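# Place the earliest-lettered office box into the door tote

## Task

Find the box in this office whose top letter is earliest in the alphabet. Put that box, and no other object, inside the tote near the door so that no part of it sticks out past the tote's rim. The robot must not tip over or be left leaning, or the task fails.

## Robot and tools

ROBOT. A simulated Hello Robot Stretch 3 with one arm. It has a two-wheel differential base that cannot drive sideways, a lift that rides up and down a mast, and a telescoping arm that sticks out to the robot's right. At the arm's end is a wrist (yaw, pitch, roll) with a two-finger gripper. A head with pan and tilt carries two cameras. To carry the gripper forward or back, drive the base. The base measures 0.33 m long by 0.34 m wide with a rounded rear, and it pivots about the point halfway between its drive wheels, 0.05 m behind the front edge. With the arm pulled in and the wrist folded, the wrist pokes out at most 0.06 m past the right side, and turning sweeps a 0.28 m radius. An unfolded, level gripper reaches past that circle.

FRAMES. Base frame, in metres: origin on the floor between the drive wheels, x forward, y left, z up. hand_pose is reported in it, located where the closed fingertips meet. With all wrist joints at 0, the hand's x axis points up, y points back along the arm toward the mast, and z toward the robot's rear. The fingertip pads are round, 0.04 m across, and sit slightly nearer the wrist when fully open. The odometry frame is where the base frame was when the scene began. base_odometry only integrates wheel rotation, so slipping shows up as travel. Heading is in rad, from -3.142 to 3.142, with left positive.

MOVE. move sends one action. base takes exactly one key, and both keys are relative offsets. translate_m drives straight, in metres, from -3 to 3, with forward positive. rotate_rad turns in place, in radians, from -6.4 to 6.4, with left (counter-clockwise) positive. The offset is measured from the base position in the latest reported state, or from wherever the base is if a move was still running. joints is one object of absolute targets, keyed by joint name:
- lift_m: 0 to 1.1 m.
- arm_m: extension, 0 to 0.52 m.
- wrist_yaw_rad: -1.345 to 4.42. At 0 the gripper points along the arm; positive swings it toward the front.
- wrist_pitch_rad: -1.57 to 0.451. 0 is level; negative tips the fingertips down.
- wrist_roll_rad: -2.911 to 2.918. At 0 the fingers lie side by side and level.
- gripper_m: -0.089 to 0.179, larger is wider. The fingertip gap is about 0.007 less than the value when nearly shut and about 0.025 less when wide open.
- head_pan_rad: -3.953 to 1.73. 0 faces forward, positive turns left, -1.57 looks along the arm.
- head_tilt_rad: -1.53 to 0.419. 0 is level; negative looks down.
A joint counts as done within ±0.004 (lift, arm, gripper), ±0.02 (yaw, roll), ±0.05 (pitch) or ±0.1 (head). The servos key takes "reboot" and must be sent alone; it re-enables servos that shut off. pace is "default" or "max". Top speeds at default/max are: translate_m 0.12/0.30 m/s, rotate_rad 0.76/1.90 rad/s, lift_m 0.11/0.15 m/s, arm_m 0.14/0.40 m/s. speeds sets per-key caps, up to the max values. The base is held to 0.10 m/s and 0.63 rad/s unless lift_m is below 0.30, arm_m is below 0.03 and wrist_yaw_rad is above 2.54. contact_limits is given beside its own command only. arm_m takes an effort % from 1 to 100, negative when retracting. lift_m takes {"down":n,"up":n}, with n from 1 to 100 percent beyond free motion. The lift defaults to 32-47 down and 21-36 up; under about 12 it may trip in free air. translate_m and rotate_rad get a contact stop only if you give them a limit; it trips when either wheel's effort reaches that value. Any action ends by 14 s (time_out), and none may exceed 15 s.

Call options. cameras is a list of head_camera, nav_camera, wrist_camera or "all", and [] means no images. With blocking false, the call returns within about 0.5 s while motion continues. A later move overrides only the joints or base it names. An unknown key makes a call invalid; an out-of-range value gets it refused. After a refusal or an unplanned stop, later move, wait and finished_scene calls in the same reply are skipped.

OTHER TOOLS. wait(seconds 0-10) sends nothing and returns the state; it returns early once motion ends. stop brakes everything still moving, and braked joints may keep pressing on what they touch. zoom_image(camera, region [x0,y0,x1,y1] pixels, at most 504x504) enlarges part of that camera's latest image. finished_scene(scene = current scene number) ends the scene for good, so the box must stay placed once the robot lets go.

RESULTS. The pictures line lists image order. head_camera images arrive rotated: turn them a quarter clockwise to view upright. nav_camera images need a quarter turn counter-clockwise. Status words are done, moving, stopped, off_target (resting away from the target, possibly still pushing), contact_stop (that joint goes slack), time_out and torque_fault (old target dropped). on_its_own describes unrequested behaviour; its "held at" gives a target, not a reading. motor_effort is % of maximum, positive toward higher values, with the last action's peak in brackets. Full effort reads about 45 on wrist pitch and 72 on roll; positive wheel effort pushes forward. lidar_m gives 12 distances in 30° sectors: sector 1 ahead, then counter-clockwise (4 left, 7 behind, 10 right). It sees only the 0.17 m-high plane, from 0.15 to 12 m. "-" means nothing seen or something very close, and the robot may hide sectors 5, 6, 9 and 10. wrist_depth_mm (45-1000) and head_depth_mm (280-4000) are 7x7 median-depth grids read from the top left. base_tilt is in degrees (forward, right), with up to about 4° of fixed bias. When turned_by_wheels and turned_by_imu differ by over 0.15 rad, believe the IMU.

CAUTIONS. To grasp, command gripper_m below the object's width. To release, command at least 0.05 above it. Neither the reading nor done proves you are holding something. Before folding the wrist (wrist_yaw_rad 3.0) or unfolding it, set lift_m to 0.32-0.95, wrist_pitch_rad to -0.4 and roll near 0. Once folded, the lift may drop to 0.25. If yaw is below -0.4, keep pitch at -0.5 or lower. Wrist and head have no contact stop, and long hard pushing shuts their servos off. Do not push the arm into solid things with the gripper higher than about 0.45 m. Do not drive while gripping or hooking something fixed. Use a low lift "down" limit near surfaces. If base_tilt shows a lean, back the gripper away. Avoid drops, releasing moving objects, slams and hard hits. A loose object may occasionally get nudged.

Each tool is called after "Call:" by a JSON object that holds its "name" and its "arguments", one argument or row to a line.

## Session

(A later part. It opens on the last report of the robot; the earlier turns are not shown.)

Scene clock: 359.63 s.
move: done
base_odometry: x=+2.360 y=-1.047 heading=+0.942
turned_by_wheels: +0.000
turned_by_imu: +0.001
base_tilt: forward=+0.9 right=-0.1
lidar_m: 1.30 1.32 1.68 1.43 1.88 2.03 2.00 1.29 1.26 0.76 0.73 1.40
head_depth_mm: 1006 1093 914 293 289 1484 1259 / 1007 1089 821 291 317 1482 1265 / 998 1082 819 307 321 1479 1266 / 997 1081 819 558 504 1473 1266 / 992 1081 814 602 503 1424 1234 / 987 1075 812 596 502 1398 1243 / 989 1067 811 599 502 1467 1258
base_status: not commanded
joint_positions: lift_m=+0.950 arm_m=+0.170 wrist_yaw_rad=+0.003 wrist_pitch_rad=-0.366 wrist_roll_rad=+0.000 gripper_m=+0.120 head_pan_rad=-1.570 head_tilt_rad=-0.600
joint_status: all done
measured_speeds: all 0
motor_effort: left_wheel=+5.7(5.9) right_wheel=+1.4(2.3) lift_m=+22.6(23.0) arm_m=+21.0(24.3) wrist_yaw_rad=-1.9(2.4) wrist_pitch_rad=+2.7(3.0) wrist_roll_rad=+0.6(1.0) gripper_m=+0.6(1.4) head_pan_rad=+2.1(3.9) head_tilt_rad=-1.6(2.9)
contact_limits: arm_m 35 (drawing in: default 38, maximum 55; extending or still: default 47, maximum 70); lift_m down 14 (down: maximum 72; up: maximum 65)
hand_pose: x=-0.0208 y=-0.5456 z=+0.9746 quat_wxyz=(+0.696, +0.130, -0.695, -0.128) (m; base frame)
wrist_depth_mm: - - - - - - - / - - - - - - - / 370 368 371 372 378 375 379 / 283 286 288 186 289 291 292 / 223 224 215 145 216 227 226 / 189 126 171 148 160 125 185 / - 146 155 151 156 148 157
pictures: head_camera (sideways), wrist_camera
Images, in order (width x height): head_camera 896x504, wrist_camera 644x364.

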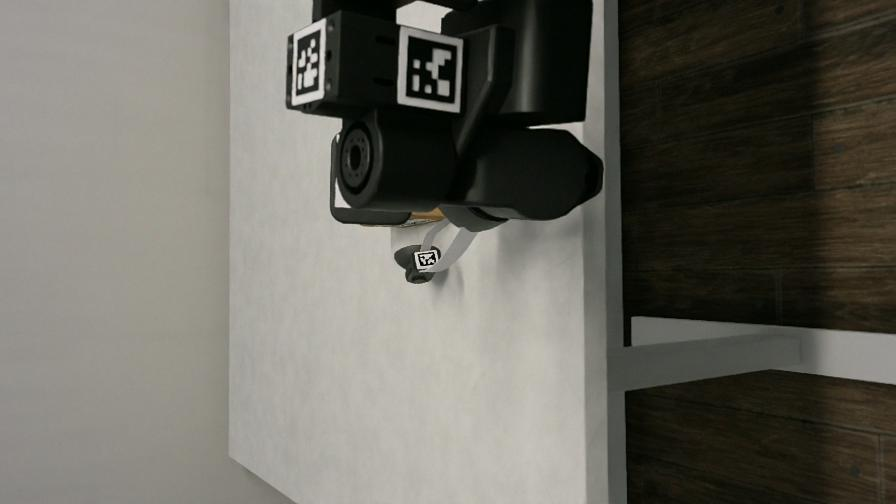

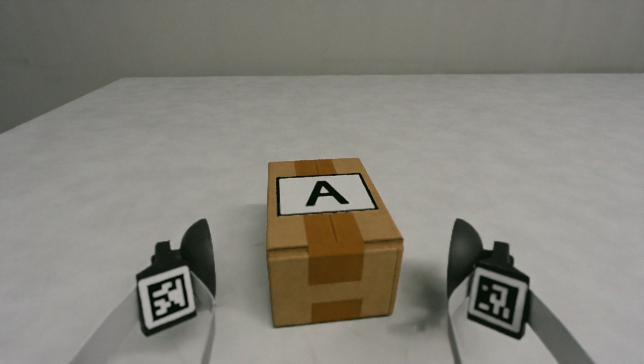

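Call:
{"name": "move", "arguments": {
  "joints": {"arm_m": 0.213},
  "contact_limits": {"arm_m": 35},
  "cameras": []
}}

Call:
{"name": "move", "arguments": {
  "joints": {"lift_m": 0.926},
  "speeds": {"lift_m": 0.03},
  "contact_limits": {"lift_m": {"down": 14}},
  "cameras": ["wrist_camera", "head_camera"]
}}

Scene clock: 366.47 s.
move: done
base_odometry: x=+2.360 y=-1.047 heading=+0.942
turned_by_wheels: +0.000
turned_by_imu: +0.001
base_tilt: forward=+0.9 right=-0.1
lidar_m: 1.30 1.32 1.68 1.43 1.87 2.03 2.00 1.29 1.26 0.76 0.73 1.40
head_depth_mm: 1010 1102 319 318 493 1480 1271 / 1008 1091 315 323 491 1484 1257 / 999 1087 339 349 488 1483 1261 / 1001 1084 820 578 503 1472 1257 / 993 1081 815 597 505 1429 1242 / 994 1073 811 598 503 1406 1248 / 985 1072 806 597 502 1475 1264
base_status: not commanded
joint_positions: lift_m=+0.950 arm_m=+0.213 wrist_yaw_rad=+0.003 wrist_pitch_rad=-0.366 wrist_roll_rad=+0.000 gripper_m=+0.120 head_pan_rad=-1.570 head_tilt_rad=-0.600
joint_status: all done
measured_speeds: all 0
motor_effort: left_wheel=+5.6(5.8) right_wheel=+1.8(2.1) lift_m=+27.3(27.3) arm_m=+21.2(23.4) wrist_yaw_rad=-2.2(2.6) wrist_pitch_rad=+2.7(3.0) wrist_roll_rad=+0.9(1.0) gripper_m=-0.9(1.3) head_pan_rad=+2.6(3.9) head_tilt_rad=-2.0(2.6)
contact_limits: arm_m 35 (drawing in: default 38, maximum 55; extending or still: default 47, maximum 70); lift_m down 14 (down: maximum 72; up: maximum 65)
hand_pose: x=-0.0208 y=-0.5886 z=+0.9746 quat_wxyz=(+0.696, +0.130, -0.695, -0.128) (m; base frame)
wrist_depth_mm: - - - - - - - / - - - - - - - / 368 369 369 374 374 374 382 / 285 286 287 289 287 292 292 / 222 223 206 145 226 226 226 / 190 125 131 119 123 125 185 / - 125 146 102 107 147 156
pictures: none
No camera images: "cameras" was empty.

Scene clock: 367.70 s.
move: done
base_odometry: x=+2.360 y=-1.047 heading=+0.942
turned_by_wheels: +0.000
turned_by_imu: +0.000
base_tilt: forward=+0.9 right=-0.1
lidar_m: 1.30 1.32 1.68 1.43 1.87 2.03 2.00 1.29 1.26 0.76 0.73 1.40
head_depth_mm: 1011 1093 823 330 483 1478 1266 / 1000 1088 344 333 480 1480 1265 / 998 1084 820 359 477 1473 1261 / 992 1083 820 580 505 1469 1264 / 994 1080 818 598 506 1427 1232 / 994 1074 813 600 504 1402 1249 / 991 1083 808 597 503 1475 1267
base_status: not commanded
joint_positions: lift_m=+0.926 arm_m=+0.213 wrist_yaw_rad=+0.002 wrist_pitch_rad=-0.320 wrist_roll_rad=+0.008 gripper_m=+0.120 head_pan_rad=-1.570 head_tilt_rad=-0.600
joint_status: all done
measured_speeds: all 0
motor_effort: left_wheel=+5.5(5.8) right_wheel=+1.5(2.1) lift_m=+14.7(24.5) arm_m=+20.4(21.6) wrist_yaw_rad=-0.9(2.5) wrist_pitch_rad=-5.6(6.1) wrist_roll_rad=-1.9(2.0) gripper_m=-1.0(1.0) head_pan_rad=+2.3(4.0) head_tilt_rad=-1.0(2.4)
contact_limits: arm_m 35 (drawing in: default 38, maximum 55; extending or still: default 47, maximum 70); lift_m down 14 (down: maximum 72; up: maximum 65)
hand_pose: x=-0.0210 y=-0.5936 z=+0.9612 quat_wxyz=(+0.696, +0.113, -0.700, -0.113) (m; base frame)
wrist_depth_mm: - - - - - - - / - - - - - - - / 373 370 371 371 370 372 373 / 276 278 276 164 277 277 276 / 210 209 151 124 191 209 209 / 169 124 108 100 108 123 167 / 145 126 92 93 99 125 141
pictures: head_camera (sideways), wrist_camera
Images, in order (width x height): head_camera 896x504, wrist_camera 644x364.

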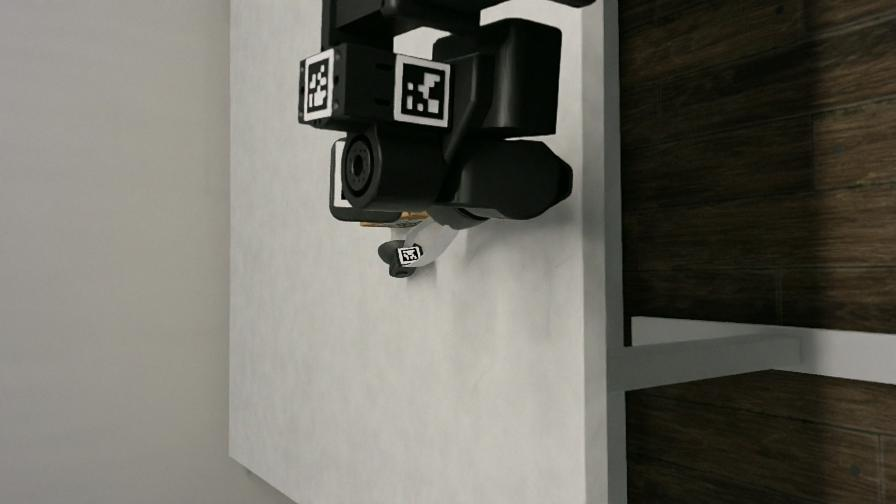

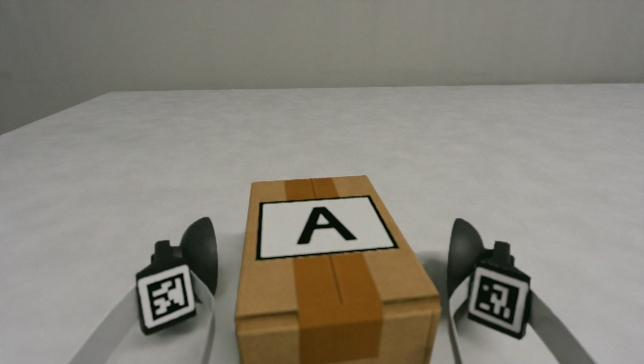

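Call:
{"name": "move", "arguments": {
  "joints": {"lift_m": 0.944},
  "speeds": {"lift_m": 0.05},
  "cameras": []
}}

Call:
{"name": "move", "arguments": {
  "joints": {"gripper_m": 0.03},
  "cameras": ["wrist_camera", "head_camera"]
}}

Scene clock: 371.67 s.
move: done
base_odometry: x=+2.360 y=-1.047 heading=+0.942
turned_by_wheels: +0.000
turned_by_imu: +0.001
base_tilt: forward=+1.0 right=-0.3
lidar_m: 1.30 1.32 1.68 1.43 1.87 2.03 2.00 1.29 1.26 0.76 0.73 1.40
head_depth_mm: 1009 1091 335 322 493 1477 1271 / 1006 1091 317 324 491 1480 1258 / 1002 1084 338 351 479 1467 1260 / 999 1084 817 577 505 1469 1258 / 994 1081 814 600 504 1438 1231 / 986 1076 811 596 503 1417 1248 / 994 1073 810 596 502 1473 1267
base_status: not commanded
joint_positions: lift_m=+0.944 arm_m=+0.213 wrist_yaw_rad=+0.002 wrist_pitch_rad=-0.365 wrist_roll_rad=+0.005 gripper_m=+0.120 head_pan_rad=-1.570 head_tilt_rad=-0.600
joint_status: all done
measured_speeds: all 0
motor_effort: left_wheel=+5.7(5.9) right_wheel=+1.8(2.1) lift_m=+30.3(30.9) arm_m=+16.9(18.0) wrist_yaw_rad=-0.8(1.6) wrist_pitch_rad=+2.5(5.7) wrist_roll_rad=-0.8(2.1) gripper_m=+0.3(1.0) head_pan_rad=+2.1(3.2) head_tilt_rad=-1.5(2.1)
contact_limits: arm_m 35 (drawing in: default 38, maximum 55; extending or still: default 47, maximum 70)
hand_pose: x=-0.0211 y=-0.5888 z=+0.9688 quat_wxyz=(+0.694, +0.129, -0.697, -0.128) (m; base frame)
wrist_depth_mm: - - - - - - - / - - - - - - - / 356 384 384 387 390 355 362 / 278 275 276 277 279 276 278 / 215 216 197 135 207 215 215 / 183 125 130 111 115 125 177 / - 125 99 100 105 141 150
pictures: none
No camera images: "cameras" was empty.

Scene clock: 373.10 s.
move: done
base_odometry: x=+2.360 y=-1.047 heading=+0.942
turned_by_wheels: +0.000
turned_by_imu: +0.000
base_tilt: forward=+0.8 right=-0.2
lidar_m: 1.30 1.32 1.69 1.43 1.87 2.03 2.00 1.29 1.27 0.76 0.73 1.40
head_depth_mm: 1010 1092 334 323 490 1476 1274 / 1004 1083 317 325 490 1475 1266 / 1004 1088 339 351 478 1479 1261 / 998 1082 820 579 504 1469 1254 / 997 1080 814 599 505 1431 1226 / 990 1081 811 597 502 1396 1257 / 989 1071 809 598 503 1470 1254
base_status: not commanded
joint_positions: lift_m=+0.944 arm_m=+0.213 wrist_yaw_rad=+0.002 wrist_pitch_rad=-0.365 wrist_roll_rad=+0.004 gripper_m=+0.032 head_pan_rad=-1.570 head_tilt_rad=-0.600
joint_status: all done
measured_speeds: all 0
motor_effort: left_wheel=+5.6(5.8) right_wheel=+1.3(2.2) lift_m=+29.7(30.7) arm_m=+16.2(17.2) wrist_yaw_rad=-1.1(1.6) wrist_pitch_rad=+2.6(2.9) wrist_roll_rad=-0.7(1.0) gripper_m=-28.1(98.2) head_pan_rad=+2.5(3.8) head_tilt_rad=-1.5(2.6)
contact_limits: arm_m 35 (drawing in: default 38, maximum 55; extending or still: default 47, maximum 70)
hand_pose: x=-0.0211 y=-0.5888 z=+0.9688 quat_wxyz=(+0.694, +0.129, -0.696, -0.128) (m; base frame)
wrist_depth_mm: - - - - - - - / - - - - - - - / 356 383 385 388 388 362 361 / 276 276 277 276 277 278 280 / 215 215 150 135 199 217 217 / 183 176 125 111 120 165 176 / 149 121 101 101 107 141 149
pictures: head_camera (sideways), wrist_camera
Images, in order (width x height): head_camera 896x504, wrist_camera 644x364.

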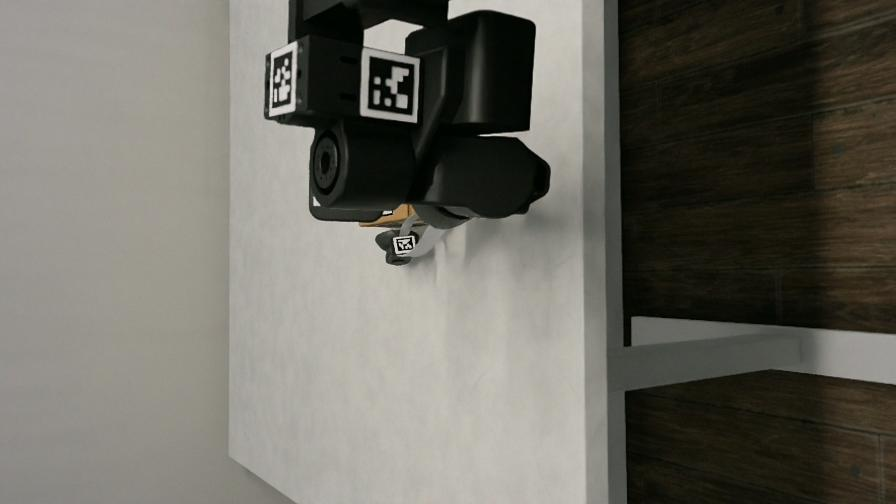

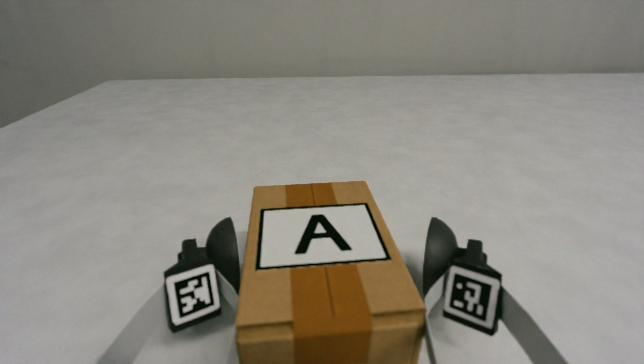

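Call:
{"name": "move", "arguments": {
  "joints": {"gripper_m": -0.02},
  "cameras": []
}}

Call:
{"name": "move", "arguments": {
  "joints": {"lift_m": 1.0},
  "speeds": {"lift_m": 0.05},
  "cameras": ["wrist_camera", "head_camera"]
}}

Scene clock: 376.73 s.
move: done
base_odometry: x=+2.360 y=-1.047 heading=+0.942
turned_by_wheels: +0.000
turned_by_imu: +0.001
base_tilt: forward=+0.9 right=-0.1
lidar_m: 1.30 1.32 1.69 1.43 1.88 2.03 2.01 1.29 1.26 0.76 0.73 1.40
head_depth_mm: 1005 1099 335 323 492 1487 1269 / 1004 1085 317 324 492 1484 1264 / 1003 1091 338 351 480 1482 1256 / 990 1083 814 578 504 1466 1261 / 991 1073 817 598 505 1439 1233 / 990 1079 814 598 503 1408 1253 / 996 1070 811 597 503 1477 1257
base_status: not commanded
joint_positions: lift_m=+0.944 arm_m=+0.213 wrist_yaw_rad=+0.002 wrist_pitch_rad=-0.365 wrist_roll_rad=+0.004 gripper_m=-0.017 head_pan_rad=-1.570 head_tilt_rad=-0.600
joint_status: all done
measured_speeds: all 0
motor_effort: left_wheel=+5.7(5.7) right_wheel=+1.7(2.0) lift_m=+27.7(28.7) arm_m=+12.9(14.0) wrist_yaw_rad=-0.8(1.4) wrist_pitch_rad=+2.7(2.7) wrist_roll_rad=-0.5(0.8) gripper_m=-48.6(99.5) head_pan_rad=+3.1(3.8) head_tilt_rad=-1.1(1.9)
contact_limits: arm_m 35 (drawing in: default 38, maximum 55; extending or still: default 47, maximum 70)
hand_pose: x=-0.0211 y=-0.5888 z=+0.9688 quat_wxyz=(+0.694, +0.129, -0.696, -0.128) (m; base frame)
wrist_depth_mm: - - - - - - - / - - - - - - - / 354 385 387 392 387 360 363 / 276 277 276 274 279 277 279 / 215 214 149 135 156 216 217 / 183 176 124 111 115 164 176 / 149 121 100 101 107 141 149
pictures: none
No camera images: "cameras" was empty.

Scene clock: 378.40 s.
move: done
base_odometry: x=+2.360 y=-1.047 heading=+0.942
turned_by_wheels: +0.000
turned_by_imu: +0.000
base_tilt: forward=+0.9 right=-0.3
lidar_m: 1.30 1.32 1.68 1.43 1.87 2.02 2.01 1.29 1.26 0.76 0.73 1.40
head_depth_mm: 1009 317 292 543 508 1485 1262 / 1001 295 294 541 508 1485 1269 / 1006 1055 319 335 506 1472 1259 / 998 1078 812 601 505 1476 1250 / 994 1084 812 599 502 1433 1236 / 992 1077 809 598 503 1404 1258 / 992 1073 811 596 502 1476 1259
base_status: not commanded
joint_positions: lift_m=+1.000 arm_m=+0.213 wrist_yaw_rad=+0.002 wrist_pitch_rad=-0.374 wrist_roll_rad=+0.004 gripper_m=-0.010 head_pan_rad=-1.570 head_tilt_rad=-0.600
joint_status: all done
measured_speeds: all 0
on_its_own: gripper_m is held at -0.009, not at your -0.020, by its stall guard, which is still easing
motor_effort: left_wheel=+5.7(5.8) right_wheel=+2.1(2.1) lift_m=+31.1(33.4) arm_m=+11.6(12.9) wrist_yaw_rad=-1.1(1.7) wrist_pitch_rad=+4.3(4.5) wrist_roll_rad=-0.5(0.9) gripper_m=-2.2(49.7) head_pan_rad=+1.5(3.7) head_tilt_rad=-1.1(1.8)
contact_limits: arm_m 35 (drawing in: default 38, maximum 55; extending or still: default 47, maximum 70)
hand_pose: x=-0.0211 y=-0.5877 z=+1.0227 quat_wxyz=(+0.694, +0.132, -0.696, -0.131) (m; base frame)
wrist_depth_mm: - - - - - - - / - - - - - - - / - - - - - - - / 378 384 381 387 382 382 366 / 298 297 150 136 155 300 299 / 245 245 124 111 116 229 246 / 213 120 100 101 107 197 209
pictures: head_camera (sideways), wrist_camera
Images, in order (width x height): head_camera 896x504, wrist_camera 644x364.

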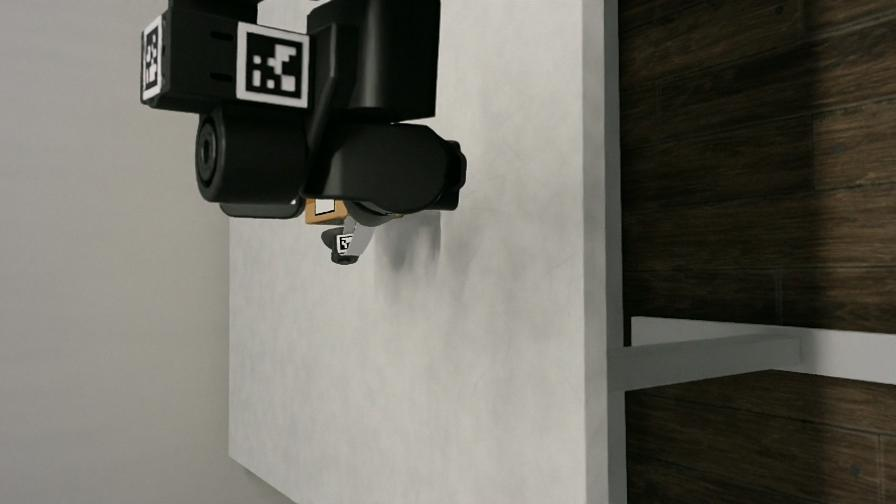

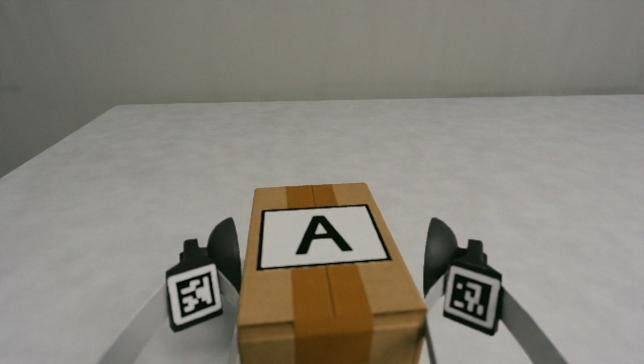

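Call:
{"name": "move", "arguments": {
  "joints": {"arm_m": 0.0, "lift_m": 1.02},
  "cameras": ["wrist_camera"]
}}

Call:
{"name": "move", "arguments": {
  "joints": {"wrist_yaw_rad": 1.57},
  "cameras": ["wrist_camera", "nav_camera"]
}}

Scene clock: 404.40 s.
move: done
base_odometry: x=+2.360 y=-1.047 heading=+0.942
turned_by_wheels: +0.000
turned_by_imu: +0.001
base_tilt: forward=+1.1 right=-0.2
lidar_m: 1.30 1.32 1.68 1.43 1.87 2.03 2.00 1.29 1.26 0.76 0.73 1.39
head_depth_mm: 1008 1085 823 - - - - / 1006 1095 868 - - - - / 1001 1085 860 - - - - / 995 1083 817 598 504 1485 1265 / 999 1076 813 597 504 1439 1238 / 997 1068 816 599 502 1404 1247 / 988 1066 810 597 503 1484 1254
base_status: not commanded
joint_positions: lift_m=+1.020 arm_m=+0.002 wrist_yaw_rad=+0.002 wrist_pitch_rad=-0.375 wrist_roll_rad=+0.004 gripper_m=+0.002 head_pan_rad=-1.570 head_tilt_rad=-0.600
joint_status: all done
joint sent to its limit — arm_m, lower limit.
measured_speeds: all 0
on_its_own: gripper_m is held at +0.001, not at your -0.020, by its stall guard, which is not easing now
motor_effort: left_wheel=+5.7(5.8) right_wheel=+1.6(2.3) lift_m=+24.4(32.6) arm_m=-20.0(22.5) wrist_yaw_rad=-1.4(1.5) wrist_pitch_rad=+4.3(4.7) wrist_roll_rad=-0.5(0.8) gripper_m=-21.8(22.7) head_pan_rad=+2.9(4.2) head_tilt_rad=-0.3(2.1)
hand_pose: x=-0.0211 y=-0.3764 z=+1.0425 quat_wxyz=(+0.694, +0.132, -0.696, -0.132) (m; base frame)
wrist_depth_mm: - - - - - - - / - - - - - - - / - - - - - - - / 399 399 375 167 397 401 382 / 329 330 150 136 154 332 333 / 271 269 125 112 115 253 273 / 238 120 100 101 107 226 239
pictures: wrist_camera
Images, in order (width x height): wrist_camera 644x364.

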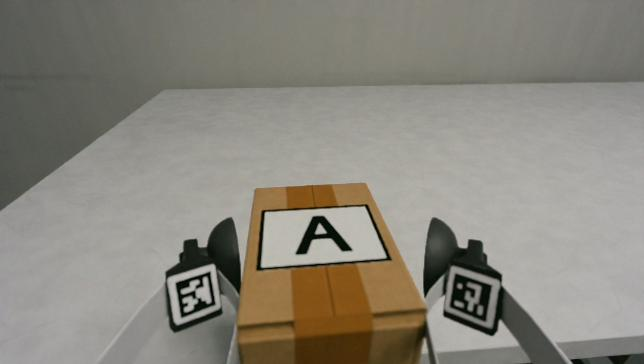

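Scene clock: 406.17 s.
move: done
base_odometry: x=+2.360 y=-1.047 heading=+0.942
turned_by_wheels: +0.000
turned_by_imu: +0.000
base_tilt: forward=+0.9 right=-0.3
lidar_m: 1.30 1.32 1.69 1.43 1.87 2.02 2.01 1.28 1.26 0.76 0.73 1.40
head_depth_mm: 1006 1093 820 - - - 1214 / 1001 1091 821 - - - 1189 / 996 1092 816 - - - - / 997 1086 816 599 504 - - / 997 1080 811 600 504 1546 - / 990 1074 811 598 502 - - / 992 1067 809 598 - - -
base_status: not commanded
joint_positions: lift_m=+1.020 arm_m=+0.002 wrist_yaw_rad=+1.567 wrist_pitch_rad=-0.375 wrist_roll_rad=+0.004 gripper_m=+0.002 head_pan_rad=-1.570 head_tilt_rad=-0.600
joint_status: all done
measured_speeds: all 0
on_its_own: gripper_m is held at +0.001, not at your -0.020, by its stall guard, which is not easing now
motor_effort: left_wheel=+5.4(5.8) right_wheel=+1.7(2.1) lift_m=+21.4(24.4) arm_m=-20.3(20.7) wrist_yaw_rad=+3.6(7.4) wrist_pitch_rad=+4.4(4.6) wrist_roll_rad=-0.5(0.8) gripper_m=-21.6(22.2) head_pan_rad=+2.4(3.2) head_tilt_rad=+0.2(1.8)
hand_pose: x=+0.2083 y=-0.1478 z=+1.0425 quat_wxyz=(+0.585, +0.584, -0.400, +0.396) (m; base frame)
wrist_depth_mm: - - - - - - - / - - - - - - - / - - - - - - - / - - - - - - - / - - 150 136 150 - - / - - 124 111 116 125 273 / - 120 100 101 107 - 245
pictures: nav_camera (sideways), wrist_camera
Images, in order (width x height): nav_camera 672x504, wrist_camera 644x364.

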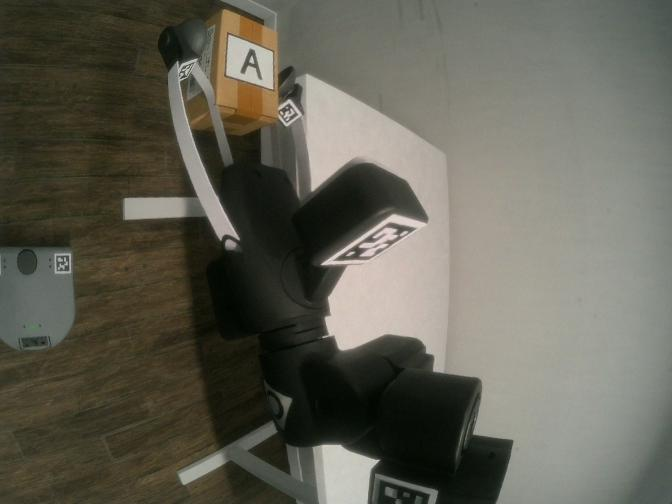

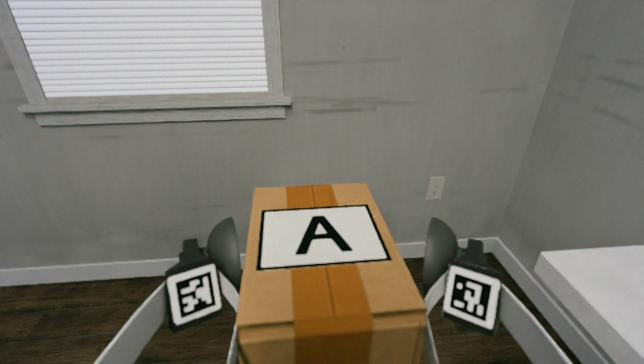

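Call:
{"name": "move", "arguments": {
  "base": {"translate_m": 0.55},
  "joints": {"lift_m": 0.5, "head_pan_rad": 0.0, "head_tilt_rad": -0.4, "wrist_pitch_rad": -0.4},
  "pace": "max",
  "cameras": ["wrist_camera"]
}}

Call:
{"name": "move", "arguments": {
  "joints": {"wrist_yaw_rad": 2.65},
  "cameras": ["wrist_camera", "nav_camera"]
}}

Scene clock: 435.67 s.
move: done
base_odometry: x=+2.684 y=-0.602 heading=+0.942
turned_by_wheels: +0.000
turned_by_imu: +0.001
base_tilt: forward=+1.0 right=-0.1
lidar_m: 0.76 0.77 0.98 1.47 1.47 2.47 2.99 1.74 0.77 1.12 1.14 0.82
head_depth_mm: 628 672 724 782 852 934 1034 / 626 666 721 779 852 930 1025 / 621 663 716 776 841 929 1024 / 610 654 695 757 812 920 1015 / 615 658 705 762 821 915 1014 / 613 658 703 761 815 909 1005 / 613 653 703 759 810 909 1009
base_status: done
joint_positions: lift_m=+0.500 arm_m=+0.002 wrist_yaw_rad=+1.567 wrist_pitch_rad=-0.424 wrist_roll_rad=+0.004 gripper_m=+0.002 head_pan_rad=+0.000 head_tilt_rad=-0.400
joint_status: all done
measured_speeds: all 0
on_its_own: gripper_m is held at +0.001, not at your -0.020, by its stall guard, which is not easing now
motor_effort: left_wheel=+7.9(13.0) right_wheel=+0.8(14.3) lift_m=+24.2(24.2) arm_m=-18.5(19.9) wrist_yaw_rad=+3.3(4.1) wrist_pitch_rad=+4.2(7.1) wrist_roll_rad=-0.7(0.8) gripper_m=-21.1(23.1) head_pan_rad=-2.9(5.1) head_tilt_rad=+2.9(5.2)
hand_pose: x=+0.2022 y=-0.1478 z=+0.5112 quat_wxyz=(+0.595, +0.594, -0.386, +0.381) (m; base frame)
wrist_depth_mm: - - - - - - - / - - - - - - - / - - - - - - - / - - - 167 - - - / - - 147 136 143 881 882 / 761 750 124 111 116 726 778 / 675 121 100 101 107 625 670
pictures: wrist_camera
Images, in order (width x height): wrist_camera 644x364.

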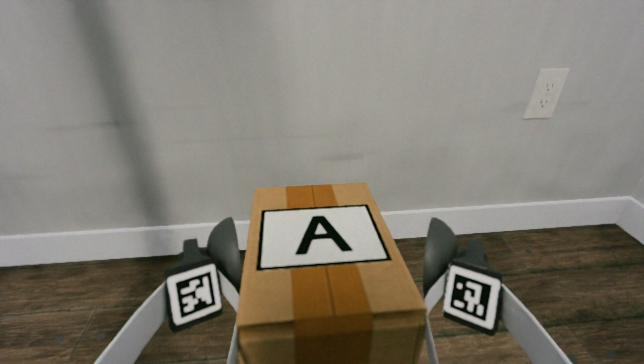

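Scene clock: 437.17 s.
move: done
base_odometry: x=+2.684 y=-0.602 heading=+0.942
turned_by_wheels: +0.000
turned_by_imu: +0.000
base_tilt: forward=+1.2 right=-0.1
lidar_m: 0.76 0.77 0.98 1.47 1.47 2.46 2.97 1.75 0.77 1.12 1.13 0.81
head_depth_mm: 627 672 723 783 854 937 1037 / 626 669 718 780 849 931 1030 / 618 665 717 779 842 919 1023 / 612 654 698 753 809 925 1019 / 613 653 705 766 820 915 1013 / 614 655 702 762 823 908 1002 / 611 652 701 757 811 905 1000
base_status: not commanded
joint_positions: lift_m=+0.500 arm_m=+0.002 wrist_yaw_rad=+2.647 wrist_pitch_rad=-0.424 wrist_roll_rad=+0.004 gripper_m=+0.002 head_pan_rad=+0.000 head_tilt_rad=-0.400
joint_status: all done
measured_speeds: all 0
on_its_own: gripper_m is held at +0.001, not at your -0.020, by its stall guard, which is not easing now
motor_effort: left_wheel=+7.8(8.0) right_wheel=+1.3(1.7) lift_m=+24.8(25.0) arm_m=-18.3(18.8) wrist_yaw_rad=+3.7(7.0) wrist_pitch_rad=+4.3(4.4) wrist_roll_rad=-0.6(0.8) gripper_m=-21.5(22.7) head_pan_rad=-2.9(4.1) head_tilt_rad=+2.6(3.6)
hand_pose: x=+0.0850 y=+0.0500 z=+0.5112 quat_wxyz=(+0.314, +0.708, -0.025, +0.632) (m; base frame)
wrist_depth_mm: - - - - - - - / - - - - - - - / - - - - - - - / - - - - - - - / 926 928 150 136 146 - - / 754 745 125 112 115 125 - / 187 121 100 101 107 625 645
pictures: nav_camera (sideways), wrist_camera
Images, in order (width x height): nav_camera 672x504, wrist_camera 644x364.

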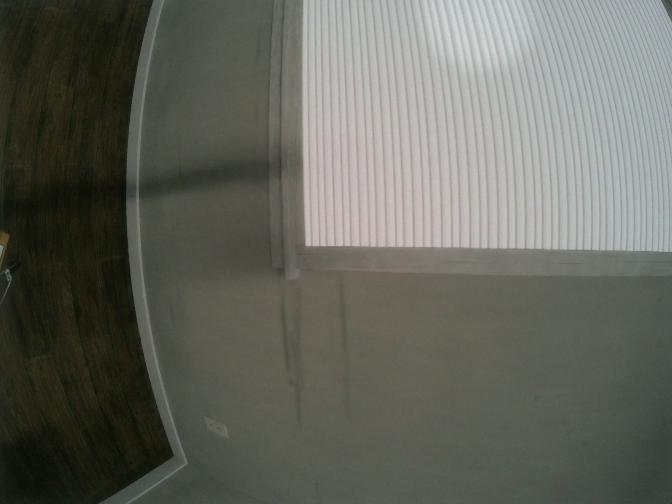

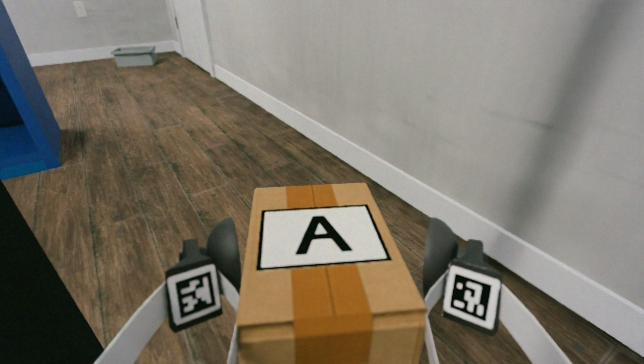

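Call:
{"name": "move", "arguments": {
  "base": {"rotate_rad": 1.571},
  "joints": {"lift_m": 0.28},
  "pace": "max",
  "cameras": ["head_camera"]
}}

Call:
{"name": "move", "arguments": {
  "base": {"translate_m": 1.8},
  "pace": "max",
  "cameras": ["head_camera", "wrist_camera", "nav_camera"]
}}

Scene clock: 444.40 s.
move: done
base_odometry: x=+2.684 y=-0.602 heading=+2.513
turned_by_wheels: +1.571
turned_by_imu: +1.566
base_tilt: forward=+0.8 right=-0.1
lidar_m: 1.46 1.47 1.85 2.55 1.81 0.77 1.12 1.14 0.82 0.76 0.77 0.97
head_depth_mm: 2048 2035 2031 2059 2060 1780 1449 / 2845 2777 2785 2813 2321 1763 1447 / 3181 3344 3604 3269 2299 1759 1436 / 3177 3385 3624 3306 2283 1761 1427 / 3143 3403 3553 3265 2247 1754 1433 / 1409 1614 1599 1701 1878 1744 1435 / 1577 1726 1773 1895 2053 1739 1445
base_status: done
joint_positions: lift_m=+0.280 arm_m=+0.002 wrist_yaw_rad=+2.647 wrist_pitch_rad=-0.425 wrist_roll_rad=+0.004 gripper_m=+0.002 head_pan_rad=+0.000 head_tilt_rad=-0.400
joint_status: all done
measured_speeds: all 0
on_its_own: gripper_m is held at +0.001, not at your -0.020, by its stall guard, which is not easing now
motor_effort: left_wheel=-8.1(14.7) right_wheel=+8.9(16.8) lift_m=+23.1(24.8) arm_m=-19.9(20.7) wrist_yaw_rad=+3.6(4.0) wrist_pitch_rad=+4.3(4.8) wrist_roll_rad=-0.7(0.8) gripper_m=-20.9(22.8) head_pan_rad=-3.2(4.5) head_tilt_rad=+1.3(3.3)
hand_pose: x=+0.0849 y=+0.0499 z=+0.2911 quat_wxyz=(+0.314, +0.708, -0.025, +0.632) (m; base frame)
wrist_depth_mm: - - - - - - - / - - - - - - - / - - - - - - - / 759 757 769 741 746 757 752 / 607 622 150 136 150 612 610 / 477 508 125 111 116 479 503 / 186 254 100 101 107 415 433
pictures: head_camera (sideways)
Images, in order (width x height): head_camera 896x504.

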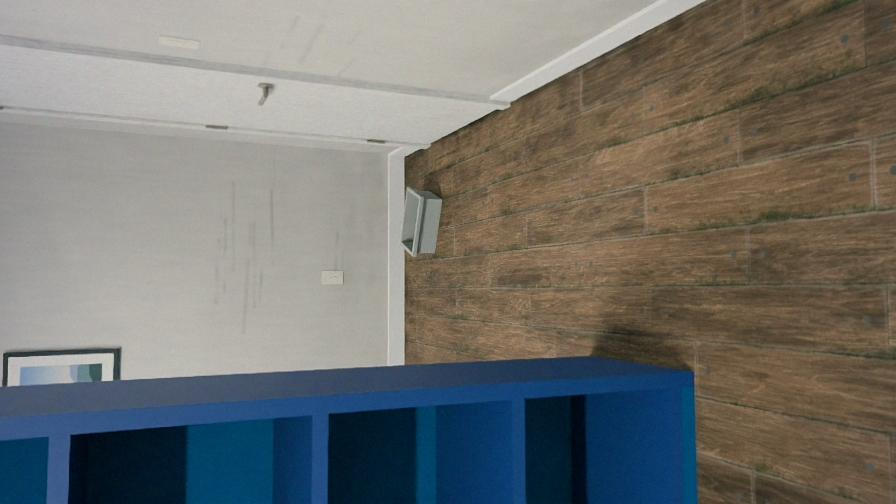

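Scene clock: 451.80 s.
move: done
base_odometry: x=+1.228 y=+0.457 heading=+2.513
turned_by_wheels: +0.000
turned_by_imu: -0.002
base_tilt: forward=+1.0 right=-0.2
lidar_m: 1.43 1.88 2.37 0.41 0.42 3.04 2.51 0.89 0.59 0.55 0.55 0.70
head_depth_mm: 1463 1374 1404 1403 1415 1409 1377 / 1625 1720 1830 1951 2042 1710 1439 / 1600 1710 1835 2011 2113 1724 1448 / 1600 1703 1823 1995 2107 1703 1436 / 1579 1703 1808 1956 2129 1735 1439 / 1578 1684 1807 1966 2112 1765 1424 / 1583 1684 1812 1943 2073 1762 1433
base_status: done
joint_positions: lift_m=+0.280 arm_m=+0.002 wrist_yaw_rad=+2.647 wrist_pitch_rad=-0.425 wrist_roll_rad=+0.004 gripper_m=+0.002 head_pan_rad=+0.000 head_tilt_rad=-0.400
joint_status: not commanded
measured_speeds: all 0
on_its_own: gripper_m is held at +0.001, not at your -0.020, by its stall guard, which is not easing now
motor_effort: left_wheel=+3.4(15.0) right_wheel=+0.8(15.2) lift_m=+31.0(31.2) arm_m=-14.4(20.2) wrist_yaw_rad=+2.9(3.5) wrist_pitch_rad=+4.8(4.9) wrist_roll_rad=-0.6(0.9) gripper_m=-21.6(22.9) head_pan_rad=-2.4(4.3) head_tilt_rad=+1.3(3.0)
hand_pose: x=+0.0848 y=+0.0500 z=+0.2911 quat_wxyz=(+0.314, +0.708, -0.025, +0.632) (m; base frame)
wrist_depth_mm: 341 382 - - - - - / 357 400 - - - - - / 378 430 - - - - - / 397 458 748 764 749 742 755 / 435 478 149 136 150 606 606 / 214 472 124 111 116 480 505 / 187 254 100 101 107 415 436
pictures: head_camera (sideways), nav_camera (sideways), wrist_camera
Images, in order (width x height): head_camera 896x504, nav_camera 672x504, wrist_camera 644x364.

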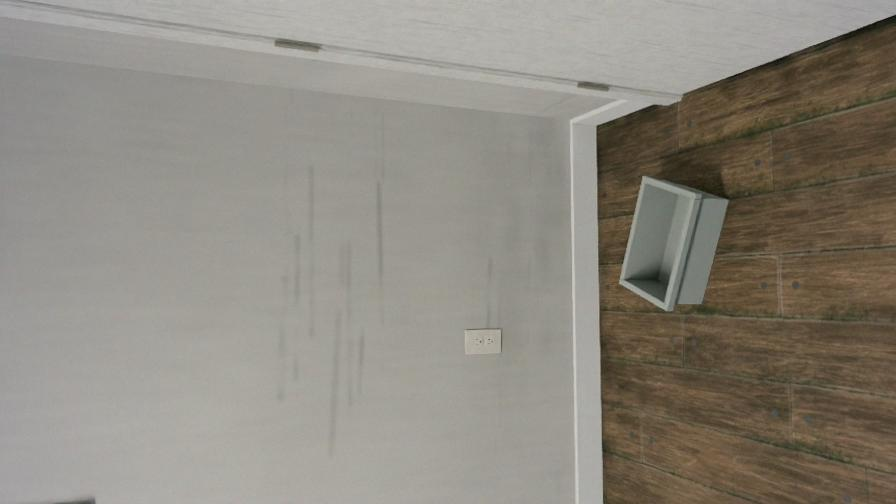

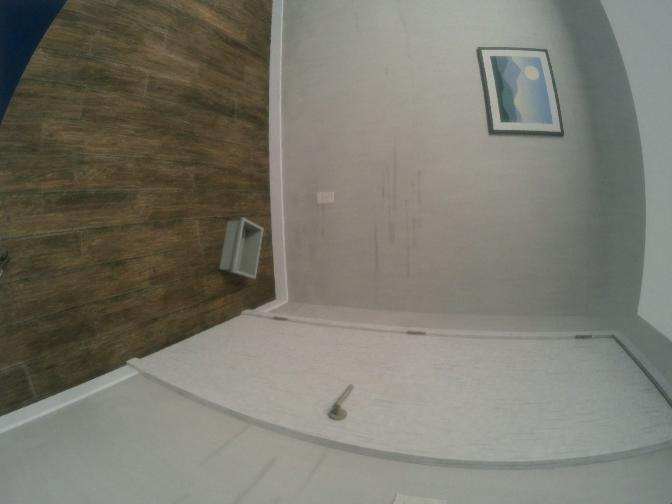

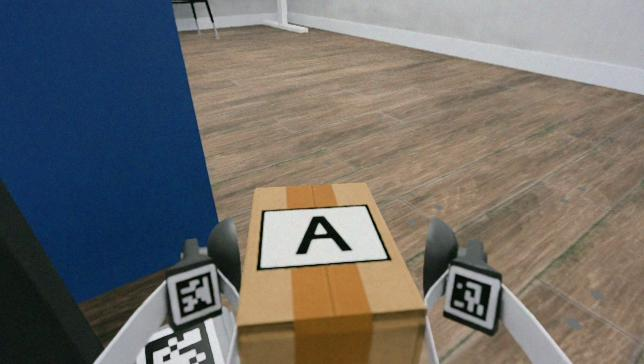

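Call:
{"name": "move", "arguments": {
  "base": {"translate_m": 0.6},
  "joints": {"head_tilt_rad": -0.75},
  "pace": "max",
  "cameras": ["head_camera"]
}}

Scene clock: 482.30 s.
move: done
base_odometry: x=+0.743 y=+0.809 heading=+2.513
turned_by_wheels: +0.000
turned_by_imu: +0.000
base_tilt: forward=+1.1 right=-0.1
lidar_m: 1.27 1.29 1.63 2.65 0.75 0.67 3.09 0.78 0.52 0.45 0.45 0.58
head_depth_mm: 1126 1226 1312 1265 1304 1289 1181 / 1116 1267 1460 1679 1559 1334 1186 / 1117 1260 1436 1696 1516 1344 1177 / 1111 1252 1439 1700 1498 1348 1170 / 1106 1237 1428 1681 1519 1336 1181 / 1103 1228 1419 1667 1562 1342 1183 / 1095 1239 1405 1653 1559 1349 1182
base_status: done
joint_positions: lift_m=+0.280 arm_m=+0.002 wrist_yaw_rad=+2.647 wrist_pitch_rad=-0.425 wrist_roll_rad=+0.004 gripper_m=+0.002 head_pan_rad=+0.000 head_tilt_rad=-0.752
joint_status: all done
measured_speeds: all 0
on_its_own: gripper_m is held at +0.001, not at your -0.020, by its stall guard, which is not easing now
motor_effort: left_wheel=+5.2(12.5) right_wheel=+0.1(16.3) lift_m=+27.0(31.2) arm_m=-9.1(11.9) wrist_yaw_rad=+2.8(3.5) wrist_pitch_rad=+4.4(4.8) wrist_roll_rad=-0.5(0.8) gripper_m=-21.5(22.5) head_pan_rad=-2.0(3.7) head_tilt_rad=-1.5(5.6)
hand_pose: x=+0.0848 y=+0.0500 z=+0.2911 quat_wxyz=(+0.314, +0.708, -0.025, +0.632) (m; base frame)
wrist_depth_mm: - - - - - - - / - - - - - - - / - - - - - - 918 / 767 755 748 765 771 747 752 / 612 612 150 136 151 603 612 / 214 507 125 111 116 482 508 / 187 256 100 101 107 409 437
pictures: head_camera (sideways)
Images, in order (width x height): head_camera 896x504.

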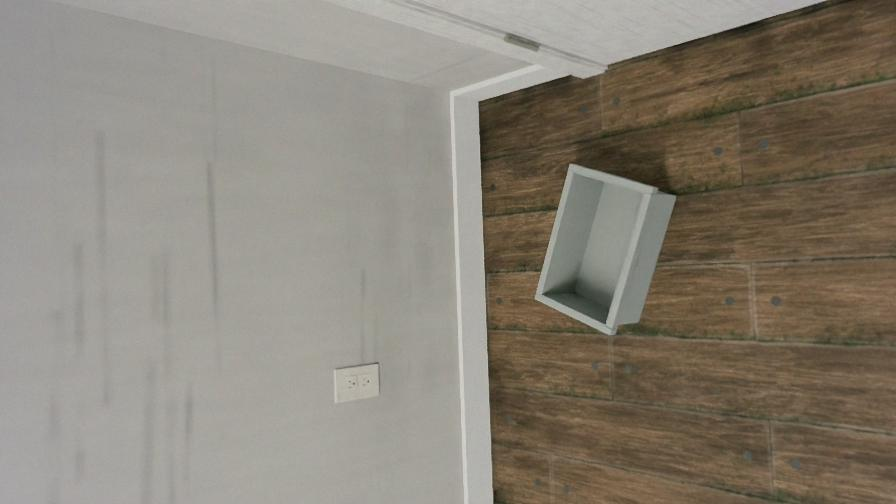

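Call:
{"name": "move", "arguments": {
  "base": {"translate_m": 0.325},
  "pace": "max",
  "cameras": []
}}

Call:
{"name": "move", "arguments": {
  "base": {"rotate_rad": 1.571},
  "joints": {"head_pan_rad": -1.57, "head_tilt_rad": -0.9},
  "pace": "max",
  "cameras": ["head_camera", "nav_camera"]
}}

Scene clock: 509.13 s.
move: done
base_odometry: x=+0.480 y=+1.001 heading=+2.513
turned_by_wheels: +0.000
turned_by_imu: +0.000
base_tilt: forward=+0.9 right=-0.2
lidar_m: 0.95 0.96 1.22 2.56 1.27 0.94 3.23 0.71 0.45 0.42 0.42 0.53
head_depth_mm: 830 940 1073 1220 1241 1200 1162 / 824 932 1075 1271 1488 1345 1179 / 827 928 1069 1261 1480 1347 1160 / 817 926 1059 1264 1465 1292 1155 / 817 917 1062 1234 1466 1288 1162 / 808 915 1051 1237 1456 1344 1188 / 811 910 1046 1225 1458 1345 1177
base_status: done
joint_positions: lift_m=+0.280 arm_m=+0.002 wrist_yaw_rad=+2.647 wrist_pitch_rad=-0.425 wrist_roll_rad=+0.004 gripper_m=+0.002 head_pan_rad=+0.000 head_tilt_rad=-0.750
joint_status: not commanded
measured_speeds: all 0
on_its_own: gripper_m is held at +0.001, not at your -0.020, by its stall guard, which is not easing now
motor_effort: left_wheel=+5.9(13.0) right_wheel=+0.9(16.4) lift_m=+21.9(23.1) arm_m=-5.1(6.8) wrist_yaw_rad=+3.2(3.3) wrist_pitch_rad=+4.6(4.9) wrist_roll_rad=-0.6(0.9) gripper_m=-21.7(22.9) head_pan_rad=-1.8(2.7) head_tilt_rad=+0.5(1.9)
hand_pose: x=+0.0848 y=+0.0500 z=+0.2911 quat_wxyz=(+0.314, +0.708, -0.025, +0.632) (m; base frame)
wrist_depth_mm: - - - - - - - / - - - - - - - / - - - - - 894 - / 763 756 759 747 760 794 555 / 607 616 150 136 150 604 579 / 214 506 124 111 116 122 425 / 187 255 100 101 107 415 392
pictures: none
No camera images: "cameras" was empty.

Scene clock: 511.23 s.
move: done
base_odometry: x=+0.480 y=+1.001 heading=-2.200
turned_by_wheels: +1.571
turned_by_imu: +1.564
base_tilt: forward=+0.9 right=-0.1
lidar_m: 2.45 1.30 0.94 3.43 0.73 0.46 0.42 0.42 0.53 0.95 0.96 1.20
head_depth_mm: 895 1037 1162 1215 1216 1221 1131 / 888 1033 1235 1477 1426 1260 1136 / 880 1021 1215 1503 1422 1234 723 / 871 1009 1205 1501 1415 1241 755 / 864 998 1187 1465 1400 1248 1140 / 851 991 1173 1442 1423 1254 1136 / 850 982 1162 1425 1406 1267 1141
base_status: done
joint_positions: lift_m=+0.280 arm_m=+0.002 wrist_yaw_rad=+2.647 wrist_pitch_rad=-0.425 wrist_roll_rad=+0.004 gripper_m=+0.002 head_pan_rad=-1.585 head_tilt_rad=-0.899
joint_status: all done
measured_speeds: translate_m=+0.000 rotate_rad=+0.000 lift_m=+0.000 arm_m=+0.000 wrist_yaw_rad=+0.000 wrist_pitch_rad=+0.000 wrist_roll_rad=+0.000 head_pan_rad=+0.024 head_tilt_rad=+0.000
on_its_own: gripper_m is held at +0.001, not at your -0.020, by its stall guard, which is not easing now
motor_effort: left_wheel=-9.4(16.0) right_wheel=+8.9(17.4) lift_m=+22.8(22.8) arm_m=-19.6(19.6) wrist_yaw_rad=+2.9(3.7) wrist_pitch_rad=+4.5(4.7) wrist_roll_rad=-0.7(0.8) gripper_m=-21.2(22.7) head_pan_rad=+3.0(4.2) head_tilt_rad=-4.8(7.2)
hand_pose: x=+0.0848 y=+0.0500 z=+0.2911 quat_wxyz=(+0.314, +0.708, -0.025, +0.632) (m; base frame)
wrist_depth_mm: - - - 919 - - - / - - - - - - - / - - - - - - - / 758 749 751 764 744 765 749 / 621 613 150 136 150 600 608 / 214 510 124 111 116 474 506 / 187 256 100 101 107 411 436
pictures: head_camera (sideways), nav_camera (sideways)
Images, in order (width x height): head_camera 896x504, nav_camera 672x504.

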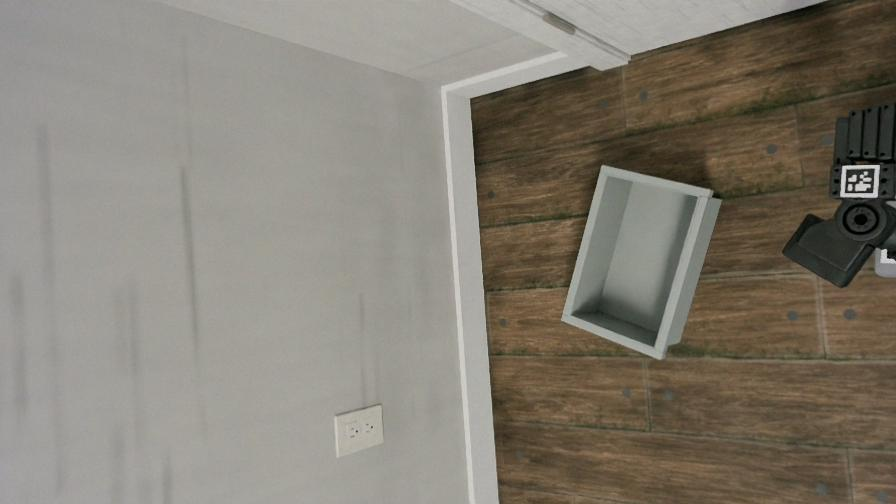

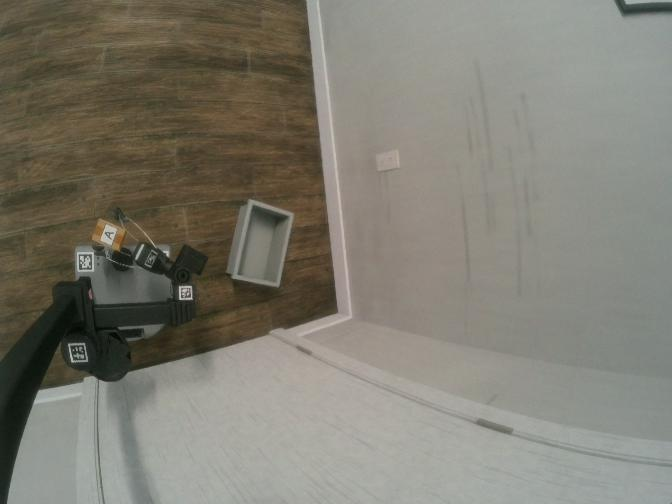

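Call:
{"name": "move", "arguments": {
  "base": {"translate_m": 0.062},
  "joints": {"lift_m": 0.5},
  "pace": "max",
  "cameras": []
}}

Call:
{"name": "move", "arguments": {
  "joints": {"wrist_yaw_rad": 0.0},
  "cameras": []
}}

Call:
{"name": "move", "arguments": {
  "joints": {"wrist_pitch_rad": -1.2, "arm_m": 0.363},
  "cameras": ["head_camera", "nav_camera", "wrist_camera"]
}}

Scene clock: 522.93 s.
move: done
base_odometry: x=+0.444 y=+0.951 heading=-2.200
turned_by_wheels: +0.000
turned_by_imu: +0.001
base_tilt: forward=+1.0 right=-0.2
lidar_m: 2.43 1.31 0.91 1.19 0.83 0.52 0.48 0.49 0.60 0.94 0.95 1.19
head_depth_mm: 884 1028 1227 1413 1367 1249 1140 / 876 1010 1222 1502 1411 1264 492 / 869 1011 1198 1498 1424 1236 515 / 862 1004 1200 1475 1363 1239 564 / 855 991 1182 1464 1415 1263 1133 / 851 983 1168 1429 1419 1259 1136 / 850 981 1158 1427 1415 1266 1138
base_status: done
joint_positions: lift_m=+0.500 arm_m=+0.002 wrist_yaw_rad=+2.648 wrist_pitch_rad=-0.425 wrist_roll_rad=+0.004 gripper_m=+0.002 head_pan_rad=-1.570 head_tilt_rad=-0.900
joint_status: all done
measured_speeds: all 0
on_its_own: gripper_m is held at +0.001, not at your -0.020, by its stall guard, which is not easing now
motor_effort: left_wheel=-0.3(8.4) right_wheel=+7.6(15.8) lift_m=+29.7(33.5) arm_m=-19.7(20.5) wrist_yaw_rad=+3.0(3.2) wrist_pitch_rad=+4.4(4.8) wrist_roll_rad=-0.6(0.8) gripper_m=-21.0(22.9) head_pan_rad=+2.3(4.4) head_tilt_rad=-5.0(6.0)
hand_pose: x=+0.0847 y=+0.0500 z=+0.5110 quat_wxyz=(+0.314, +0.708, -0.025, +0.632) (m; base frame)
wrist_depth_mm: - - - - - - - / - - - - - - - / - - - - - - - / - - - - - - - / 920 917 150 136 150 909 933 / 213 739 125 112 116 706 764 / 187 121 100 101 107 617 662
pictures: none
No camera images: "cameras" was empty.

Scene clock: 525.23 s.
move: done
base_odometry: x=+0.444 y=+0.951 heading=-2.200
turned_by_wheels: +0.000
turned_by_imu: +0.000
base_tilt: forward=+0.9 right=-0.2
lidar_m: 2.43 1.31 0.92 1.19 0.83 0.52 0.48 0.49 0.60 0.94 0.95 1.19
head_depth_mm: 882 1028 1220 1421 1369 1263 1133 / 875 1017 1216 1500 1404 1252 491 / 870 1010 1206 1493 1417 758 513 / 865 994 1196 1482 1357 1202 1105 / 856 997 1189 1466 1408 1265 1143 / 848 984 1165 1449 1428 1258 1139 / 848 982 1158 1428 1426 1259 1143
base_status: not commanded
joint_positions: lift_m=+0.500 arm_m=+0.002 wrist_yaw_rad=+0.003 wrist_pitch_rad=-0.425 wrist_roll_rad=+0.004 gripper_m=+0.002 head_pan_rad=-1.570 head_tilt_rad=-0.900
joint_status: all done
measured_speeds: all 0
on_its_own: gripper_m is held at +0.001, not at your -0.020, by its stall guard, which is not easing now
motor_effort: left_wheel=-0.4(0.8) right_wheel=+7.4(8.3) lift_m=+25.6(29.8) arm_m=-18.5(19.4) wrist_yaw_rad=-2.3(5.9) wrist_pitch_rad=+4.6(4.7) wrist_roll_rad=-0.5(0.8) gripper_m=-22.3(22.7) head_pan_rad=+3.2(4.4) head_tilt_rad=-5.6(6.1)
hand_pose: x=-0.0208 y=-0.3702 z=+0.5110 quat_wxyz=(+0.690, +0.150, -0.692, -0.149) (m; base frame)
wrist_depth_mm: - - - - - - - / - - - - - - 378 / - 684 - - - - - / - - - 167 - - 413 / - - 147 136 144 - 458 / 763 744 125 111 115 124 502 / 689 121 100 101 107 120 -
pictures: none
No camera images: "cameras" was empty.

Scene clock: 529.10 s.
move: done
base_odometry: x=+0.444 y=+0.951 heading=-2.200
turned_by_wheels: +0.000
turned_by_imu: +0.001
base_tilt: forward=+0.9 right=-0.1
lidar_m: 2.43 1.31 0.91 1.19 0.84 0.52 0.48 0.48 0.60 0.94 0.95 1.19
head_depth_mm: 884 1024 1234 1412 1361 1257 1115 / 881 1023 1212 1373 632 559 504 / 867 1011 1201 741 1330 1241 1129 / 863 1000 1185 1428 1326 1242 1130 / 857 993 1182 1446 1407 1256 1138 / 853 985 1177 1444 1413 1246 1131 / 847 979 1160 1425 1419 1259 1138
base_status: not commanded
joint_positions: lift_m=+0.500 arm_m=+0.363 wrist_yaw_rad=+0.003 wrist_pitch_rad=-1.205 wrist_roll_rad=+0.004 gripper_m=+0.002 head_pan_rad=-1.570 head_tilt_rad=-0.900
joint_status: all done
measured_speeds: all 0
on_its_own: gripper_m is held at +0.001, not at your -0.020, by its stall guard, which is not easing now
motor_effort: left_wheel=-0.4(0.8) right_wheel=+7.8(8.1) lift_m=+22.8(25.4) arm_m=+21.5(24.3) wrist_yaw_rad=-2.2(2.6) wrist_pitch_rad=+0.8(5.8) wrist_roll_rad=-0.5(0.8) gripper_m=-21.3(22.3) head_pan_rad=+2.0(4.4) head_tilt_rad=-4.3(6.2)
hand_pose: x=-0.0214 y=-0.5772 z=+0.3908 quat_wxyz=(+0.582, +0.401, -0.583, -0.401) (m; base frame)
wrist_depth_mm: - - - - - 594 - / - 611 610 613 605 601 - / 599 587 584 579 589 582 498 / 577 566 572 568 561 552 480 / 540 547 149 135 149 538 467 / 529 541 124 111 115 518 486 / 513 507 100 101 106 502 472
pictures: head_camera (sideways), nav_camera (sideways), wrist_camera
Images, in order (width x height): head_camera 896x504, nav_camera 672x504, wrist_camera 644x364.

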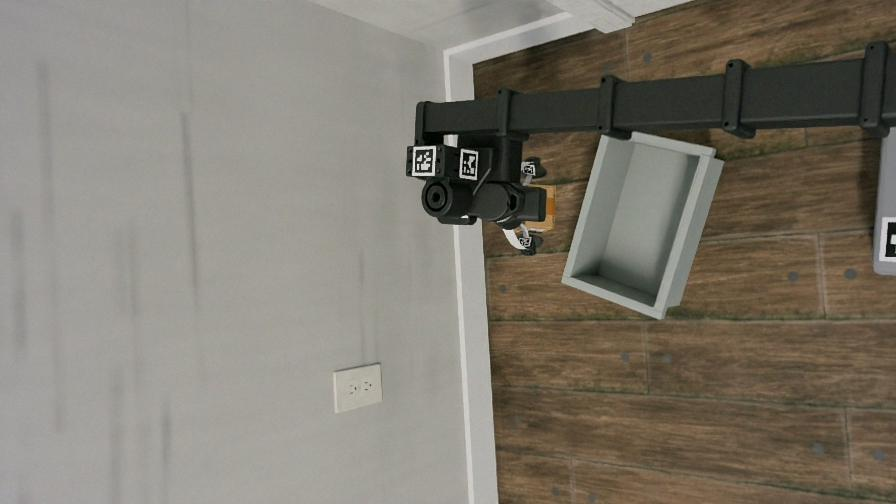

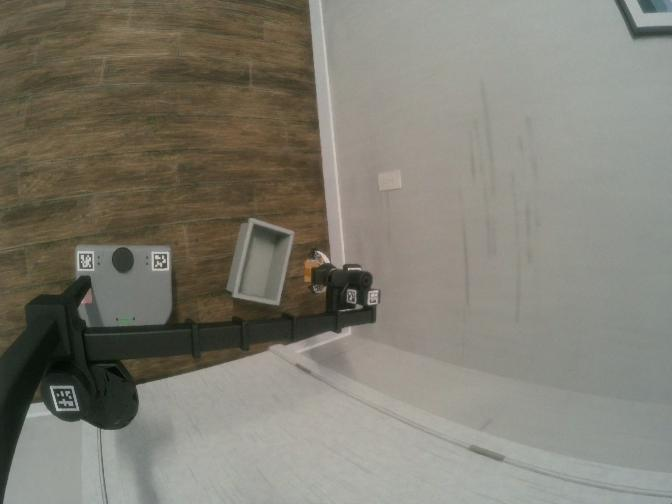

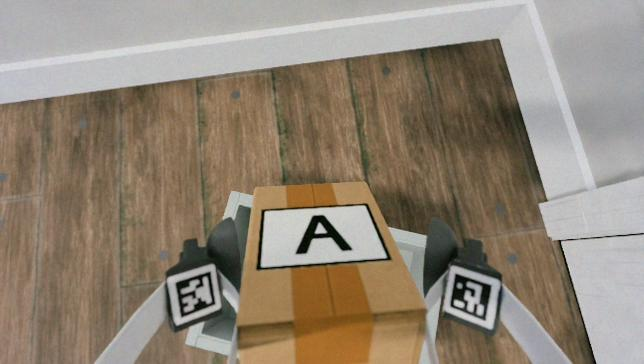

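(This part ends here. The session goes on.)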